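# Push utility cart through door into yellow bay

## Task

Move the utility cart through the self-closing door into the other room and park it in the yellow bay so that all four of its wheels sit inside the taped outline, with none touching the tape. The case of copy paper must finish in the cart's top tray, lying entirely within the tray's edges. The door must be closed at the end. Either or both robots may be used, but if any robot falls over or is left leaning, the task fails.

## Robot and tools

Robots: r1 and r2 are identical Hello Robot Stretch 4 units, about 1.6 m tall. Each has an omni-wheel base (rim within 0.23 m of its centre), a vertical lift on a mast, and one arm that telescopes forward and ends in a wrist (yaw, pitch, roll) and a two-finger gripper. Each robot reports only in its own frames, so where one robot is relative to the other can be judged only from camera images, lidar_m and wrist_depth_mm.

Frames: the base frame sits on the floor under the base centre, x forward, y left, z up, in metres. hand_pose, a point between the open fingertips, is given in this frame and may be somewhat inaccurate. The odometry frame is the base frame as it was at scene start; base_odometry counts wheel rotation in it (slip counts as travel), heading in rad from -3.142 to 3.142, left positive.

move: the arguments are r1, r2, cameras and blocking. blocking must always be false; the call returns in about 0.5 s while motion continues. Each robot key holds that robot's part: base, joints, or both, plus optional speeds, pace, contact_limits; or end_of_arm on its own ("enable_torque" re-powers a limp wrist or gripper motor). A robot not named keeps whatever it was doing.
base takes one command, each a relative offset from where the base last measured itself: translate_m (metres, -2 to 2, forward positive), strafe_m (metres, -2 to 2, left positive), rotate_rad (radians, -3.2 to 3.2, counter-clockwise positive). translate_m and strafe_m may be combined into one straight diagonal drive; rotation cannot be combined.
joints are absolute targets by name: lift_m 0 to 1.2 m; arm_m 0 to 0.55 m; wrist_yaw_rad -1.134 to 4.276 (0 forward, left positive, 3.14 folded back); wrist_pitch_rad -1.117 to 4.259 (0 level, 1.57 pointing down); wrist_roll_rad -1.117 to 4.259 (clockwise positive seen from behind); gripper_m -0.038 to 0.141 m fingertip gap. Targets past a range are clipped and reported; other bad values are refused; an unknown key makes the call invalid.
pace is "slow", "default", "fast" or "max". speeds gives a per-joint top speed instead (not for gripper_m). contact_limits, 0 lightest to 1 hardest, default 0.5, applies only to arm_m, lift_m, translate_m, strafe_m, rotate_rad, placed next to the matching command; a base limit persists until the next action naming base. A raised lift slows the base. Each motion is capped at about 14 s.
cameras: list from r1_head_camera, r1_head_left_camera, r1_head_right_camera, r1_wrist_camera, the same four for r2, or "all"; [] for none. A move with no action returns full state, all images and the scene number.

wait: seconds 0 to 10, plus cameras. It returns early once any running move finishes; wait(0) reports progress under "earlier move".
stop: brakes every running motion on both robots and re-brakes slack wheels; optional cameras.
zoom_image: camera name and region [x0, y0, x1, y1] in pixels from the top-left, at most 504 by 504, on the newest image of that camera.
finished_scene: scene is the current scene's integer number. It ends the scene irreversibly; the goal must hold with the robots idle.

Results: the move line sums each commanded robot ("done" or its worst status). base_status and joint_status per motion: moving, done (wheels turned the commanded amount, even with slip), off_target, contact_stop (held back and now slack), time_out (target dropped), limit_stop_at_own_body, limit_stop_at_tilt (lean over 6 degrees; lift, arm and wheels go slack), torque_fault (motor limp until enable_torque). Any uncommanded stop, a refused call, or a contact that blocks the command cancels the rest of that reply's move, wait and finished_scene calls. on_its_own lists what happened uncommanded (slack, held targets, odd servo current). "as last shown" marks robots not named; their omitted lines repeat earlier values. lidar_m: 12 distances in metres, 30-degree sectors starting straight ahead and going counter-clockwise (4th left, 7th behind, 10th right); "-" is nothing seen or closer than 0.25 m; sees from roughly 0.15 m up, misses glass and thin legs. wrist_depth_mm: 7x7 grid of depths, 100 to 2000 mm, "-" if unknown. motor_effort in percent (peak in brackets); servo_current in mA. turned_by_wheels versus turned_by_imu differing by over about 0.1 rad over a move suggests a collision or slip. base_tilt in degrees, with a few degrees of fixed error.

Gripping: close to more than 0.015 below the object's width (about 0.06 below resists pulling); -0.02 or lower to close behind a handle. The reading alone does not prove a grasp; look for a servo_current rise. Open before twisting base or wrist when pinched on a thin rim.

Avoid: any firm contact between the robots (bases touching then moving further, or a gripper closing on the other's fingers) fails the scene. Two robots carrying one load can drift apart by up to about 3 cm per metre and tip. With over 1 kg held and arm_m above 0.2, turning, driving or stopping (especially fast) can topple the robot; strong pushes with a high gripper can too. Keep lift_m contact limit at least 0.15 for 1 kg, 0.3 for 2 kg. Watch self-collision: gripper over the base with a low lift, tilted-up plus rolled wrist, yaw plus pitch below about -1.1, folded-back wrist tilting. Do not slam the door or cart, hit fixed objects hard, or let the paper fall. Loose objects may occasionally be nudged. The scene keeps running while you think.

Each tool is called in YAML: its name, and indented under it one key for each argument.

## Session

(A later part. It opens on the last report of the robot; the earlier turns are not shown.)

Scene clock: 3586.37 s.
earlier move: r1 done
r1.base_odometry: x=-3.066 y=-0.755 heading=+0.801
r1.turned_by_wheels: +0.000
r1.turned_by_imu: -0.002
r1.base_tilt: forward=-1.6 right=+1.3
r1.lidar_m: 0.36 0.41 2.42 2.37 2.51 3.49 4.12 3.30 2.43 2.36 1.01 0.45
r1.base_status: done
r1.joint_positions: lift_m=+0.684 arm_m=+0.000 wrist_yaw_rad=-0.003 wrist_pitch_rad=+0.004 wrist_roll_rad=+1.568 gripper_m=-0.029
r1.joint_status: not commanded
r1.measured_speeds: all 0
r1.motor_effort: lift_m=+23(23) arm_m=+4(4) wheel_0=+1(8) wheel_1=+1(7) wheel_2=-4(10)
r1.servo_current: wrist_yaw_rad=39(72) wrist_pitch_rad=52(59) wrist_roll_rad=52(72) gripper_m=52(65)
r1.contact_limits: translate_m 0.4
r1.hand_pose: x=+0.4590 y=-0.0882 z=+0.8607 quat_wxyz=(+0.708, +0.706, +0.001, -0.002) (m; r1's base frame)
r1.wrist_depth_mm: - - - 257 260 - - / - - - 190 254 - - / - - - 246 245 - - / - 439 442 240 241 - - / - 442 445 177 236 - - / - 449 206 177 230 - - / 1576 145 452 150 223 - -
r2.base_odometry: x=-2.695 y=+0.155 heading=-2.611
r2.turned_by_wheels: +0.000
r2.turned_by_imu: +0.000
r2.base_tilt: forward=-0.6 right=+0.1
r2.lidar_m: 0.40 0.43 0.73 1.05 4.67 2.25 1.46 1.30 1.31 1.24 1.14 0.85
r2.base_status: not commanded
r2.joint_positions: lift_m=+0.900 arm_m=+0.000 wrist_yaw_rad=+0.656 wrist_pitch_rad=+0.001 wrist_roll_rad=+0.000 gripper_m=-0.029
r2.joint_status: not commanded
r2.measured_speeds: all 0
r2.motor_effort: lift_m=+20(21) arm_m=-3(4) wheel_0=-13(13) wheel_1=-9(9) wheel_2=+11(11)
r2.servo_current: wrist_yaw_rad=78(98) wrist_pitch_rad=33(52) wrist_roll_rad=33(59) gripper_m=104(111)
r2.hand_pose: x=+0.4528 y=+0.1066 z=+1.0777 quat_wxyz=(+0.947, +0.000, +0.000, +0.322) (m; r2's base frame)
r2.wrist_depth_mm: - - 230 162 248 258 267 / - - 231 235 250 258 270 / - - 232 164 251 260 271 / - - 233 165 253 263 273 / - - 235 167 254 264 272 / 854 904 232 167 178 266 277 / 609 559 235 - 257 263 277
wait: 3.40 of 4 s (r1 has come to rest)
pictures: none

move:
  blocking: false
  r1: {"base":{"translate_m":0.26,"strafe_m":0.01},"pace":"slow","contact_limits":{"translate_m":0.4}}

wait:
  seconds: 4

Scene clock: 3602.03 s.
move: r1 moving
r1.base_odometry: x=-3.058 y=-0.745 heading=+0.801
r1.turned_by_wheels: +0.000
r1.turned_by_imu: +0.000
r1.base_tilt: forward=-1.6 right=+1.3
r1.lidar_m: 0.35 0.41 2.45 2.37 2.50 3.49 4.12 3.26 2.46 2.34 1.01 0.44
r1.base_status: translate_m moving; strafe_m moving
r1.joint_positions: lift_m=+0.684 arm_m=+0.000 wrist_yaw_rad=-0.003 wrist_pitch_rad=+0.004 wrist_roll_rad=+1.568 gripper_m=-0.029
r1.joint_status: not commanded
r1.measured_speeds: translate_m=+0.048 strafe_m=+0.002 rotate_rad=+0.001 lift_m=+0.000 arm_m=+0.000 wrist_yaw_rad=-0.003 wrist_pitch_rad=+0.000 wrist_roll_rad=+0.000
r1.motor_effort: lift_m=+23(23) arm_m=+4(4) wheel_0=+3(4) wheel_1=+5(5) wheel_2=-12(12)
r1.servo_current: wrist_yaw_rad=46(65) wrist_pitch_rad=46(46) wrist_roll_rad=52(52) gripper_m=46(59)
r1.contact_limits: translate_m 0.4
r1.hand_pose: x=+0.4590 y=-0.0882 z=+0.8607 quat_wxyz=(+0.708, +0.706, +0.000, -0.002) (m; r1's base frame)
r1.wrist_depth_mm: - - - 258 259 297 - / - - - 190 254 - - / - - - 246 246 - - / - 442 442 239 241 - - / - 449 445 177 236 - - / - 445 206 178 229 - - / 1576 445 449 150 222 - -
r2: as last shown
r2.lidar_m: 0.38 0.44 0.71 1.06 4.67 2.23 1.42 1.28 1.31 1.26 1.11 0.86
r2.motor_effort: lift_m=+20(20) arm_m=-3(4) wheel_0=-12(13) wheel_1=-8(9) wheel_2=+10(11)
r2.servo_current: wrist_yaw_rad=78(91) wrist_pitch_rad=39(46) wrist_roll_rad=46(52) gripper_m=104(104)
r2.wrist_depth_mm: - - 230 162 248 258 270 / - - 230 234 250 259 267 / - - 233 163 251 262 271 / - - 234 165 251 263 272 / - - 235 167 253 265 273 / 866 891 232 167 179 266 276 / - 559 234 - 258 263 278
pictures: none

Scene clock: 3605.40 s.
earlier move: r1 done
r1.base_odometry: x=-2.893 y=-0.561 heading=+0.801
r1.turned_by_wheels: +0.000
r1.turned_by_imu: -0.001
r1.base_tilt: forward=-1.6 right=+1.3
r1.lidar_m: 0.34 0.38 2.28 2.34 2.47 3.42 - 3.31 2.46 0.97 0.82 0.44
r1.base_status: done
r1.joint_positions: lift_m=+0.684 arm_m=+0.000 wrist_yaw_rad=-0.004 wrist_pitch_rad=+0.004 wrist_roll_rad=+1.568 gripper_m=-0.029
r1.joint_status: not commanded
r1.measured_speeds: all 0
r1.motor_effort: lift_m=+23(23) arm_m=+4(4) wheel_0=+0(5) wheel_1=+3(7) wheel_2=-5(13)
r1.servo_current: wrist_yaw_rad=39(72) wrist_pitch_rad=46(52) wrist_roll_rad=59(65) gripper_m=52(65)
r1.contact_limits: translate_m 0.4
r1.hand_pose: x=+0.4589 y=-0.0886 z=+0.8607 quat_wxyz=(+0.708, +0.706, +0.000, -0.003) (m; r1's base frame)
r1.wrist_depth_mm: - - - - 263 296 - / - - - 254 256 - - / - - - 248 250 1863 - / - 439 442 239 243 - - / - 442 442 177 236 - - / - 445 187 177 229 - - / - 442 449 167 222 - -
r2.base_odometry: x=-2.695 y=+0.155 heading=-2.611
r2.turned_by_wheels: +0.000
r2.turned_by_imu: +0.000
r2.base_tilt: forward=-0.6 right=+0.0
r2.lidar_m: 0.39 0.42 0.91 4.25 4.67 2.25 1.40 1.29 1.28 1.26 1.15 0.86
r2.base_status: not commanded
r2.joint_positions: lift_m=+0.900 arm_m=+0.000 wrist_yaw_rad=+0.656 wrist_pitch_rad=+0.001 wrist_roll_rad=+0.000 gripper_m=-0.029
r2.joint_status: not commanded
r2.measured_speeds: all 0
r2.motor_effort: lift_m=+20(20) arm_m=-3(4) wheel_0=-13(13) wheel_1=-9(9) wheel_2=+11(11)
r2.servo_current: wrist_yaw_rad=78(98) wrist_pitch_rad=39(46) wrist_roll_rad=46(59) gripper_m=111(111)
r2.hand_pose: x=+0.4528 y=+0.1066 z=+1.0777 quat_wxyz=(+0.947, +0.000, +0.000, +0.322) (m; r2's base frame)
r2.wrist_depth_mm: - - 230 162 249 258 267 / - - 230 235 249 258 268 / - - 233 164 251 262 271 / - - 233 165 252 263 273 / 866 - 235 167 254 263 273 / - 809 232 167 179 267 274 / - - 234 - 258 262 278
wait: 3.37 of 4 s (r1 has come to rest)
pictures: none

move:
  blocking: false
  r1: {"base":{"translate_m":0.28,"strafe_m":0.013},"pace":"slow","contact_limits":{"translate_m":0.4}}

wait:
  seconds: 4

Scene clock: 3621.87 s.
move: r1 moving
r1.base_odometry: x=-2.884 y=-0.552 heading=+0.800
r1.turned_by_wheels: +0.000
r1.turned_by_imu: -0.001
r1.base_tilt: forward=-1.6 right=+1.3
r1.lidar_m: 0.36 0.37 2.24 2.36 2.48 3.45 - 3.32 2.49 0.94 0.78 0.45
r1.base_status: translate_m moving; strafe_m moving
r1.joint_positions: lift_m=+0.684 arm_m=+0.000 wrist_yaw_rad=-0.004 wrist_pitch_rad=+0.004 wrist_roll_rad=+1.568 gripper_m=-0.029
r1.joint_status: not commanded
r1.measured_speeds: translate_m=+0.048 strafe_m=+0.002 rotate_rad=+0.000 lift_m=+0.000 arm_m=+0.000 wrist_yaw_rad=+0.000 wrist_pitch_rad=+0.000 wrist_roll_rad=+0.000
r1.motor_effort: lift_m=+23(23) arm_m=+4(4) wheel_0=+2(5) wheel_1=+3(6) wheel_2=-10(11)
r1.servo_current: wrist_yaw_rad=52(59) wrist_pitch_rad=39(52) wrist_roll_rad=52(59) gripper_m=52(59)
r1.contact_limits: translate_m 0.4
r1.hand_pose: x=+0.4589 y=-0.0886 z=+0.8607 quat_wxyz=(+0.708, +0.706, +0.000, -0.003) (m; r1's base frame)
r1.wrist_depth_mm: - - - - 265 296 - / - - - 255 257 - - / - - - 248 248 1863 - / - 445 445 240 242 - - / - 445 445 177 236 - - / - 445 188 178 229 - - / - 449 452 150 221 - -
r2: as last shown
r2.base_tilt: forward=-0.6 right=+0.1
r2.lidar_m: 0.40 0.45 0.92 4.21 4.66 2.25 1.45 1.29 1.30 1.23 1.12 0.84
r2.motor_effort: lift_m=+20(20) arm_m=-4(4) wheel_0=-12(13) wheel_1=-8(9) wheel_2=+10(11)
r2.servo_current: wrist_yaw_rad=65(91) wrist_pitch_rad=39(46) wrist_roll_rad=46(52) gripper_m=98(111)
r2.wrist_depth_mm: - - 229 162 249 257 268 / - - 231 235 250 259 267 / - - 233 165 250 262 271 / - - 233 165 251 263 271 / 878 - 235 167 254 263 274 / - 788 231 167 178 267 276 / - - 236 - 257 262 278
pictures: none

Scene clock: 3625.43 s.
earlier move: r1 done
r1.base_odometry: x=-2.707 y=-0.351 heading=+0.801
r1.turned_by_wheels: +0.000
r1.turned_by_imu: -0.001
r1.base_tilt: forward=-1.6 right=+1.3
r1.lidar_m: 0.35 0.35 1.85 2.33 2.45 3.41 - 3.33 2.46 0.87 0.67 0.45
r1.base_status: done
r1.joint_positions: lift_m=+0.684 arm_m=+0.000 wrist_yaw_rad=-0.004 wrist_pitch_rad=+0.004 wrist_roll_rad=+1.568 gripper_m=-0.029
r1.joint_status: not commanded
r1.measured_speeds: all 0
r1.motor_effort: lift_m=+23(23) arm_m=+4(5) wheel_0=+1(5) wheel_1=+2(7) wheel_2=-4(13)
r1.servo_current: wrist_yaw_rad=39(72) wrist_pitch_rad=52(52) wrist_roll_rad=52(65) gripper_m=59(59)
r1.contact_limits: translate_m 0.4
r1.hand_pose: x=+0.4589 y=-0.0886 z=+0.8607 quat_wxyz=(+0.708, +0.706, +0.000, -0.003) (m; r1's base frame)
r1.wrist_depth_mm: - - - - 267 296 - / - - - 257 259 1756 - / - - - 249 250 1921 - / - 439 445 241 244 - - / - 442 445 178 236 - - / - 445 206 177 229 - - / - 445 445 166 220 - -
r2.base_odometry: x=-2.695 y=+0.155 heading=-2.611
r2.turned_by_wheels: +0.000
r2.turned_by_imu: +0.001
r2.base_tilt: forward=-0.6 right=+0.1
r2.lidar_m: 0.40 0.44 0.89 4.23 4.67 2.25 1.45 1.28 1.28 1.26 1.13 0.86
r2.base_status: not commanded
r2.joint_positions: lift_m=+0.900 arm_m=+0.000 wrist_yaw_rad=+0.656 wrist_pitch_rad=+0.001 wrist_roll_rad=+0.000 gripper_m=-0.029
r2.joint_status: not commanded
r2.measured_speeds: all 0
r2.motor_effort: lift_m=+20(20) arm_m=-3(4) wheel_0=-12(13) wheel_1=-9(9) wheel_2=+10(11)
r2.servo_current: wrist_yaw_rad=91(98) wrist_pitch_rad=39(46) wrist_roll_rad=46(59) gripper_m=98(111)
r2.hand_pose: x=+0.4528 y=+0.1066 z=+1.0777 quat_wxyz=(+0.947, +0.000, +0.000, +0.322) (m; r2's base frame)
r2.wrist_depth_mm: - 759 229 162 249 258 268 / - - 231 235 250 258 267 / - - 233 164 251 260 271 / - - 233 165 251 263 273 / - 866 235 167 255 265 276 / - - 233 167 179 266 276 / - 778 236 - 259 262 278
wait: 3.57 of 4 s (r1 has come to rest)
pictures: none

move:
  blocking: false
  r1: {"base":{"translate_m":0.36,"strafe_m":0.012},"pace":"slow","contact_limits":{"translate_m":0.4}}

wait:
  seconds: 5
  cameras: ["r1_head_camera"]

Scene clock: 3647.00 s.
move: r1 moving
r1.base_odometry: x=-2.699 y=-0.342 heading=+0.801
r1.turned_by_wheels: +0.000
r1.turned_by_imu: +0.000
r1.base_tilt: forward=-1.6 right=+1.3
r1.lidar_m: 0.35 0.35 1.85 2.33 2.44 3.42 - 3.31 2.47 0.87 0.65 0.44
r1.base_status: translate_m moving; strafe_m moving
r1.joint_positions: lift_m=+0.684 arm_m=+0.000 wrist_yaw_rad=-0.004 wrist_pitch_rad=+0.004 wrist_roll_rad=+1.568 gripper_m=-0.029
r1.joint_status: not commanded
r1.measured_speeds: translate_m=+0.049 strafe_m=+0.001 rotate_rad=+0.000 lift_m=+0.000 arm_m=+0.000 wrist_yaw_rad=+0.000 wrist_pitch_rad=+0.000 wrist_roll_rad=+0.000
r1.motor_effort: lift_m=+23(23) arm_m=+4(4) wheel_0=+2(5) wheel_1=+5(6) wheel_2=-9(11)
r1.servo_current: wrist_yaw_rad=52(65) wrist_pitch_rad=39(46) wrist_roll_rad=46(65) gripper_m=52(59)
r1.contact_limits: translate_m 0.4
r1.hand_pose: x=+0.4589 y=-0.0886 z=+0.8607 quat_wxyz=(+0.708, +0.706, +0.000, -0.003) (m; r1's base frame)
r1.wrist_depth_mm: - - - - 268 297 - / - - - 258 258 1708 - / - - - 250 250 1863 - / - 442 445 241 243 - - / - 442 445 178 237 - - / - 445 206 178 229 - - / - 445 442 150 220 - -
r2: as last shown
r2.turned_by_imu: +0.000
r2.base_tilt: forward=-0.6 right=+0.0
r2.lidar_m: 0.39 0.43 0.88 4.25 4.66 2.27 1.45 1.29 1.31 1.25 1.12 0.87
r2.motor_effort: lift_m=+20(20) arm_m=-3(4) wheel_0=-13(13) wheel_1=-8(9) wheel_2=+11(11)
r2.servo_current: wrist_yaw_rad=78(91) wrist_pitch_rad=46(46) wrist_roll_rad=46(52) gripper_m=104(104)
r2.wrist_depth_mm: - 778 229 161 249 257 267 / - - 230 235 249 259 270 / - - 232 164 251 260 272 / - - 234 165 251 263 272 / - 854 235 167 254 265 274 / - - 233 167 178 266 276 / - 788 235 - 258 263 278
pictures: none

Scene clock: 3651.37 s.
earlier move: r1 done
r1.base_odometry: x=-2.465 y=-0.085 heading=+0.801
r1.turned_by_wheels: +0.000
r1.turned_by_imu: -0.001
r1.base_tilt: forward=-1.6 right=+1.3
r1.lidar_m: 0.35 0.40 1.32 2.31 2.43 3.40 - 3.37 0.97 0.61 0.64 0.45
r1.base_status: done
r1.joint_positions: lift_m=+0.684 arm_m=+0.000 wrist_yaw_rad=-0.004 wrist_pitch_rad=+0.004 wrist_roll_rad=+1.568 gripper_m=-0.029
r1.joint_status: not commanded
r1.measured_speeds: all 0
r1.motor_effort: lift_m=+23(23) arm_m=+4(4) wheel_0=+2(6) wheel_1=+4(8) wheel_2=-5(12)
r1.servo_current: wrist_yaw_rad=52(78) wrist_pitch_rad=52(59) wrist_roll_rad=59(65) gripper_m=59(59)
r1.contact_limits: translate_m 0.4
r1.hand_pose: x=+0.4589 y=-0.0886 z=+0.8607 quat_wxyz=(+0.708, +0.706, +0.000, -0.003) (m; r1's base frame)
r1.wrist_depth_mm: - - - - 273 1464 1078 / - - - 260 262 1756 1205 / - - - 254 253 1863 - / - 442 442 243 244 - - / - 445 442 179 237 - - / - 439 208 178 229 - - / - 442 442 166 220 - -
r2.base_odometry: x=-2.695 y=+0.155 heading=-2.611
r2.turned_by_wheels: +0.000
r2.turned_by_imu: +0.001
r2.base_tilt: forward=-0.6 right=+0.0
r2.lidar_m: 0.41 0.43 3.44 4.27 4.66 2.25 1.44 1.29 1.31 1.27 1.13 0.86
r2.base_status: not commanded
r2.joint_positions: lift_m=+0.900 arm_m=+0.000 wrist_yaw_rad=+0.656 wrist_pitch_rad=+0.001 wrist_roll_rad=+0.000 gripper_m=-0.029
r2.joint_status: not commanded
r2.measured_speeds: all 0
r2.motor_effort: lift_m=+20(21) arm_m=-4(4) wheel_0=-12(13) wheel_1=-8(9) wheel_2=+11(11)
r2.servo_current: wrist_yaw_rad=78(91) wrist_pitch_rad=39(46) wrist_roll_rad=39(59) gripper_m=98(111)
r2.hand_pose: x=+0.4528 y=+0.1066 z=+1.0777 quat_wxyz=(+0.947, +0.000, +0.000, +0.322) (m; r2's base frame)
r2.wrist_depth_mm: - - 230 162 249 258 268 / - - 230 235 249 259 268 / - - 232 164 251 260 270 / - - 234 165 252 262 272 / - - 236 167 255 264 274 / - - 233 167 179 267 274 / - - 236 - 259 262 277
wait: 4.37 of 5 s (r1 has come to rest)
pictures: r1_head_camera
Images, in order (width x height): r1_head_camera 420x560.

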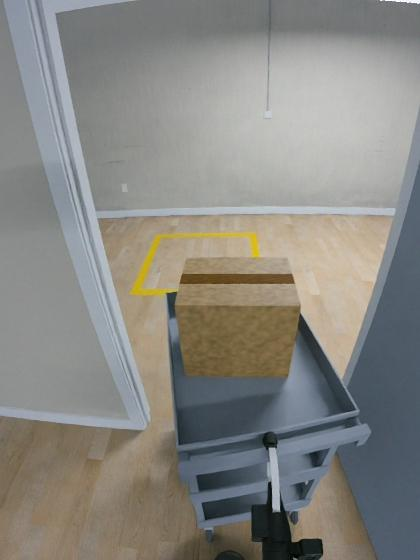

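move:
  blocking: false
  r1: {"base":{"translate_m":0.2,"strafe_m":-0.008},"pace":"slow","contact_limits":{"translate_m":0.4}}

wait:
  seconds: 4

Scene clock: 3681.37 s.
move: r1 moving
r1.base_odometry: x=-2.456 y=-0.076 heading=+0.801
r1.turned_by_wheels: +0.000
r1.turned_by_imu: +0.000
r1.base_tilt: forward=-1.6 right=+1.3
r1.lidar_m: 0.37 0.37 1.34 2.31 2.41 3.39 - 3.36 0.95 0.60 0.63 0.44
r1.base_status: translate_m moving; strafe_m moving
r1.joint_positions: lift_m=+0.684 arm_m=+0.000 wrist_yaw_rad=-0.004 wrist_pitch_rad=+0.004 wrist_roll_rad=+1.568 gripper_m=-0.029
r1.joint_status: not commanded
r1.measured_speeds: translate_m=+0.047 strafe_m=-0.002 rotate_rad=-0.001 lift_m=+0.000 arm_m=+0.000 wrist_yaw_rad=+0.000 wrist_pitch_rad=+0.000 wrist_roll_rad=+0.000
r1.motor_effort: lift_m=+23(23) arm_m=+4(4) wheel_0=+6(6) wheel_1=+4(6) wheel_2=-9(11)
r1.servo_current: wrist_yaw_rad=39(72) wrist_pitch_rad=52(52) wrist_roll_rad=33(59) gripper_m=52(59)
r1.contact_limits: translate_m 0.4
r1.hand_pose: x=+0.4589 y=-0.0886 z=+0.8607 quat_wxyz=(+0.708, +0.706, +0.000, -0.003) (m; r1's base frame)
r1.wrist_depth_mm: - - - - 274 309 1098 / - - - 260 262 1756 1205 / - - - 253 253 1808 - / - 445 449 242 245 - - / - 442 445 179 237 - - / - 442 209 176 229 - - / - 439 445 166 220 - -
r2: as last shown
r2.turned_by_imu: +0.000
r2.base_tilt: forward=-0.6 right=+0.1
r2.lidar_m: 0.40 0.44 3.49 4.26 4.68 2.28 1.44 1.28 1.30 1.26 1.14 0.87
r2.motor_effort: lift_m=+20(20) arm_m=-3(4) wheel_0=-13(13) wheel_1=-9(9) wheel_2=+11(11)
r2.servo_current: wrist_yaw_rad=78(91) wrist_pitch_rad=39(46) wrist_roll_rad=52(72) gripper_m=98(104)
r2.wrist_depth_mm: - - 230 162 249 258 270 / - - 231 234 250 259 268 / - - 233 164 251 260 271 / - - 234 165 251 263 272 / - - 235 166 255 264 274 / - - 233 167 178 267 276 / - - 236 - 258 262 278
pictures: none

Scene clock: 3684.13 s.
earlier move: r1 done
r1.base_odometry: x=-2.320 y=+0.053 heading=+0.801
r1.turned_by_wheels: +0.001
r1.turned_by_imu: +0.000
r1.base_tilt: forward=-1.6 right=+1.3
r1.lidar_m: 0.35 0.37 1.03 2.31 2.42 3.39 - 3.36 0.65 0.57 0.59 0.45
r1.base_status: done
r1.joint_positions: lift_m=+0.684 arm_m=+0.000 wrist_yaw_rad=-0.003 wrist_pitch_rad=+0.004 wrist_roll_rad=+1.568 gripper_m=-0.029
r1.joint_status: not commanded
r1.measured_speeds: all 0
r1.motor_effort: lift_m=+23(23) arm_m=+4(5) wheel_0=+4(8) wheel_1=+3(7) wheel_2=-2(11)
r1.servo_current: wrist_yaw_rad=59(72) wrist_pitch_rad=52(52) wrist_roll_rad=52(59) gripper_m=59(59)
r1.contact_limits: translate_m 0.4
r1.hand_pose: x=+0.4590 y=-0.0882 z=+0.8607 quat_wxyz=(+0.708, +0.706, +0.001, -0.002) (m; r1's base frame)
r1.wrist_depth_mm: - - - - 273 307 1098 / - - - 260 262 1756 1229 / - - - 253 253 1863 - / - 442 449 241 244 - - / - 445 449 179 237 - - / - 442 211 176 230 - - / - 442 182 166 220 - -
r2.base_odometry: x=-2.695 y=+0.155 heading=-2.611
r2.turned_by_wheels: +0.000
r2.turned_by_imu: +0.000
r2.base_tilt: forward=-0.6 right=+0.1
r2.lidar_m: 0.40 0.42 3.47 4.25 4.67 2.25 1.43 1.30 1.29 1.25 1.13 0.85
r2.base_status: not commanded
r2.joint_positions: lift_m=+0.900 arm_m=+0.000 wrist_yaw_rad=+0.656 wrist_pitch_rad=+0.001 wrist_roll_rad=+0.000 gripper_m=-0.029
r2.joint_status: not commanded
r2.measured_speeds: all 0
r2.motor_effort: lift_m=+20(20) arm_m=-4(4) wheel_0=-12(13) wheel_1=-9(9) wheel_2=+11(11)
r2.servo_current: wrist_yaw_rad=78(98) wrist_pitch_rad=39(46) wrist_roll_rad=46(72) gripper_m=98(111)
r2.hand_pose: x=+0.4528 y=+0.1066 z=+1.0777 quat_wxyz=(+0.947, +0.000, +0.000, +0.322) (m; r2's base frame)
r2.wrist_depth_mm: - - 229 162 249 257 267 / - - 231 235 249 259 268 / - - 233 164 250 260 270 / - - 233 165 252 263 272 / - - 235 167 254 265 273 / - - 233 167 178 265 277 / - - 236 - 258 262 279
wait: 2.77 of 4 s (r1 has come to rest)
pictures: none

move:
  blocking: false
  r1: {"base":{"translate_m":0.3,"strafe_m":0.03},"pace":"slow","contact_limits":{"translate_m":0.4}}

wait:
  seconds: 5

Scene clock: 3691.83 s.
move: r1 moving
r1.base_odometry: x=-2.313 y=+0.063 heading=+0.802
r1.turned_by_wheels: +0.000
r1.turned_by_imu: +0.000
r1.base_tilt: forward=-1.6 right=+1.2
r1.lidar_m: 0.36 0.37 1.03 2.31 2.40 3.38 - 3.36 0.63 0.59 0.59 0.46
r1.base_status: translate_m moving; strafe_m moving
r1.joint_positions: lift_m=+0.684 arm_m=+0.000 wrist_yaw_rad=-0.003 wrist_pitch_rad=+0.004 wrist_roll_rad=+1.568 gripper_m=-0.029
r1.joint_status: not commanded
r1.measured_speeds: translate_m=+0.049 strafe_m=+0.004 rotate_rad=+0.001 lift_m=+0.000 arm_m=+0.000 wrist_yaw_rad=+0.000 wrist_pitch_rad=+0.000 wrist_roll_rad=+0.000
r1.motor_effort: lift_m=+23(23) arm_m=+4(4) wheel_0=+5(9) wheel_1=+4(5) wheel_2=-8(8)
r1.servo_current: wrist_yaw_rad=46(65) wrist_pitch_rad=52(52) wrist_roll_rad=59(65) gripper_m=59(59)
r1.contact_limits: translate_m 0.4
r1.hand_pose: x=+0.4590 y=-0.0882 z=+0.8607 quat_wxyz=(+0.708, +0.706, +0.001, -0.002) (m; r1's base frame)
r1.wrist_depth_mm: - - - - 276 304 1098 / - - - 263 263 1756 1205 / - - - 255 253 1863 - / - 445 449 244 244 - - / - 445 449 179 237 - - / - 442 213 177 229 - - / - 442 183 148 220 - -
r2: as last shown
r2.lidar_m: 0.40 0.44 3.46 4.21 4.66 2.26 1.43 1.29 1.32 1.27 1.12 0.85
r2.motor_effort: lift_m=+20(20) arm_m=-3(4) wheel_0=-12(13) wheel_1=-9(9) wheel_2=+11(11)
r2.servo_current: wrist_yaw_rad=72(91) wrist_pitch_rad=46(46) wrist_roll_rad=46(52) gripper_m=104(104)
r2.wrist_depth_mm: - - 230 162 249 258 268 / - - 230 236 250 259 268 / - - 233 164 251 260 271 / - - 233 164 253 263 272 / - - 235 166 254 264 274 / - - 233 167 178 267 277 / - - 236 - 259 263 281
pictures: none

Scene clock: 3695.63 s.
earlier move: r1 done
r1.base_odometry: x=-2.133 y=+0.290 heading=+0.801
r1.turned_by_wheels: -0.001
r1.turned_by_imu: -0.002
r1.base_tilt: forward=-1.6 right=+1.2
r1.lidar_m: 0.31 0.36 0.61 1.83 2.40 3.34 - 3.53 0.62 0.57 0.58 0.45
r1.base_status: done
r1.joint_positions: lift_m=+0.684 arm_m=+0.000 wrist_yaw_rad=-0.003 wrist_pitch_rad=+0.004 wrist_roll_rad=+1.568 gripper_m=-0.029
r1.joint_status: not commanded
r1.measured_speeds: all 0
r1.motor_effort: lift_m=+23(23) arm_m=+4(4) wheel_0=+0(9) wheel_1=+2(8) wheel_2=-5(10)
r1.servo_current: wrist_yaw_rad=39(72) wrist_pitch_rad=39(52) wrist_roll_rad=46(78) gripper_m=59(65)
r1.contact_limits: translate_m 0.4
r1.hand_pose: x=+0.4589 y=-0.0884 z=+0.8607 quat_wxyz=(+0.708, +0.706, +0.000, -0.003) (m; r1's base frame)
r1.wrist_depth_mm: - - - - 289 310 1118 / - - - 263 266 1808 1229 / - - - 256 255 1863 - / - - 449 244 247 - - / - 445 445 180 238 - - / - 439 188 177 229 - - / - 439 439 150 220 - -
r2.base_odometry: x=-2.695 y=+0.155 heading=-2.611
r2.turned_by_wheels: +0.000
r2.turned_by_imu: +0.001
r2.base_tilt: forward=-0.6 right=+0.1
r2.lidar_m: 0.42 0.43 3.47 4.23 4.67 2.21 1.42 1.30 1.30 1.25 1.14 0.86
r2.base_status: not commanded
r2.joint_positions: lift_m=+0.900 arm_m=+0.000 wrist_yaw_rad=+0.656 wrist_pitch_rad=+0.001 wrist_roll_rad=+0.000 gripper_m=-0.029
r2.joint_status: not commanded
r2.measured_speeds: all 0
r2.motor_effort: lift_m=+20(20) arm_m=-3(4) wheel_0=-12(13) wheel_1=-9(9) wheel_2=+11(11)
r2.servo_current: wrist_yaw_rad=78(91) wrist_pitch_rad=39(52) wrist_roll_rad=39(59) gripper_m=104(111)
r2.hand_pose: x=+0.4528 y=+0.1066 z=+1.0777 quat_wxyz=(+0.947, +0.000, +0.000, +0.322) (m; r2's base frame)
r2.wrist_depth_mm: - - 230 162 250 257 268 / - - 230 235 250 259 268 / - - 232 164 252 262 271 / - - 234 164 252 263 272 / - - 235 167 255 265 276 / - - 233 167 178 266 276 / - - 236 - 258 263 278
wait: 3.80 of 5 s (r1 has come to rest)
pictures: none

move:
  blocking: false
  r1: {"base":{"translate_m":0.4,"strafe_m":0.038},"pace":"slow","contact_limits":{"translate_m":0.4}}

wait:
  seconds: 5
  cameras: ["r1_head_camera"]

Scene clock: 3701.30 s.
move: r1 moving
r1.base_odometry: x=-2.126 y=+0.299 heading=+0.801
r1.turned_by_wheels: +0.000
r1.turned_by_imu: -0.001
r1.base_tilt: forward=-1.6 right=+1.2
r1.lidar_m: 0.34 0.36 0.57 1.83 2.39 3.34 - 3.58 0.62 0.57 0.59 0.44
r1.base_status: translate_m moving; strafe_m moving
r1.joint_positions: lift_m=+0.684 arm_m=+0.000 wrist_yaw_rad=-0.003 wrist_pitch_rad=+0.004 wrist_roll_rad=+1.568 gripper_m=-0.029
r1.joint_status: not commanded
r1.measured_speeds: translate_m=+0.048 strafe_m=+0.005 rotate_rad=-0.001 lift_m=+0.000 arm_m=+0.000 wrist_yaw_rad=+0.000 wrist_pitch_rad=+0.000 wrist_roll_rad=+0.000
r1.motor_effort: lift_m=+23(23) arm_m=+4(4) wheel_0=+1(3) wheel_1=+3(8) wheel_2=-10(11)
r1.servo_current: wrist_yaw_rad=52(59) wrist_pitch_rad=52(52) wrist_roll_rad=39(65) gripper_m=59(59)
r1.contact_limits: translate_m 0.4
r1.hand_pose: x=+0.4589 y=-0.0884 z=+0.8607 quat_wxyz=(+0.708, +0.706, +0.000, -0.003) (m; r1's base frame)
r1.wrist_depth_mm: - - - - 289 307 1078 / - - - 263 266 1756 1229 / - - - 257 255 1921 - / - - 445 246 246 - - / - 442 445 179 237 - - / - 442 206 176 228 - - / - 439 442 165 218 - -
r2: as last shown
r2.turned_by_imu: +0.000
r2.lidar_m: 0.39 0.45 3.46 4.22 4.66 2.27 1.44 1.30 1.33 1.23 1.13 0.84
r2.motor_effort: lift_m=+20(20) arm_m=-4(4) wheel_0=-13(13) wheel_1=-9(9) wheel_2=+10(11)
r2.servo_current: wrist_yaw_rad=91(91) wrist_pitch_rad=39(46) wrist_roll_rad=59(65) gripper_m=104(104)
r2.wrist_depth_mm: - - 230 162 248 258 267 / - - 230 235 250 258 268 / - - 232 164 252 260 272 / - - 234 165 250 263 272 / - - 235 167 254 263 274 / - - 233 167 178 266 276 / - - 236 - 258 262 278
pictures: none

Scene clock: 3706.10 s.
earlier move: r1 done
r1.base_odometry: x=-1.882 y=+0.603 heading=+0.801
r1.turned_by_wheels: +0.000
r1.turned_by_imu: -0.001
r1.base_tilt: forward=-1.6 right=+1.3
r1.lidar_m: 0.35 0.38 0.36 0.36 2.34 3.26 - 0.94 0.62 0.57 2.61 0.45
r1.base_status: done
r1.joint_positions: lift_m=+0.684 arm_m=+0.000 wrist_yaw_rad=-0.003 wrist_pitch_rad=+0.004 wrist_roll_rad=+1.568 gripper_m=-0.029
r1.joint_status: not commanded
r1.measured_speeds: all 0
r1.motor_effort: lift_m=+23(23) arm_m=+4(4) wheel_0=+1(5) wheel_1=+2(8) wheel_2=-5(13)
r1.servo_current: wrist_yaw_rad=59(78) wrist_pitch_rad=39(59) wrist_roll_rad=46(72) gripper_m=52(65)
r1.contact_limits: translate_m 0.4
r1.hand_pose: x=+0.4589 y=-0.0884 z=+0.8607 quat_wxyz=(+0.708, +0.706, +0.000, -0.003) (m; r1's base frame)
r1.wrist_depth_mm: - - - - 274 1397 1098 / - - - 262 263 1808 1229 / - - - 252 253 1921 - / - 445 445 241 246 - - / - 445 445 179 238 - - / - 442 206 177 229 - - / - 442 449 166 221 - -
r2.base_odometry: x=-2.695 y=+0.155 heading=-2.611
r2.turned_by_wheels: +0.000
r2.turned_by_imu: +0.001
r2.base_tilt: forward=-0.6 right=+0.1
r2.lidar_m: 0.41 0.43 3.48 4.25 4.68 2.27 1.42 1.30 1.30 1.24 1.14 0.84
r2.base_status: not commanded
r2.joint_positions: lift_m=+0.900 arm_m=+0.000 wrist_yaw_rad=+0.656 wrist_pitch_rad=+0.001 wrist_roll_rad=+0.000 gripper_m=-0.029
r2.joint_status: not commanded
r2.measured_speeds: all 0
r2.motor_effort: lift_m=+20(20) arm_m=-4(4) wheel_0=-12(13) wheel_1=-8(9) wheel_2=+11(11)
r2.servo_current: wrist_yaw_rad=72(91) wrist_pitch_rad=46(46) wrist_roll_rad=65(65) gripper_m=104(111)
r2.hand_pose: x=+0.4528 y=+0.1066 z=+1.0777 quat_wxyz=(+0.947, +0.000, +0.000, +0.322) (m; r2's base frame)
r2.wrist_depth_mm: - - 230 162 248 259 270 / - - 231 235 250 259 270 / - - 232 164 250 260 271 / - - 233 165 252 263 272 / - - 235 166 255 264 273 / - - 234 167 178 267 276 / - - 236 - 257 262 277
wait: 4.80 of 5 s (r1 has come to rest)
pictures: r1_head_camera
Images, in order (width x height): r1_head_camera 420x560.

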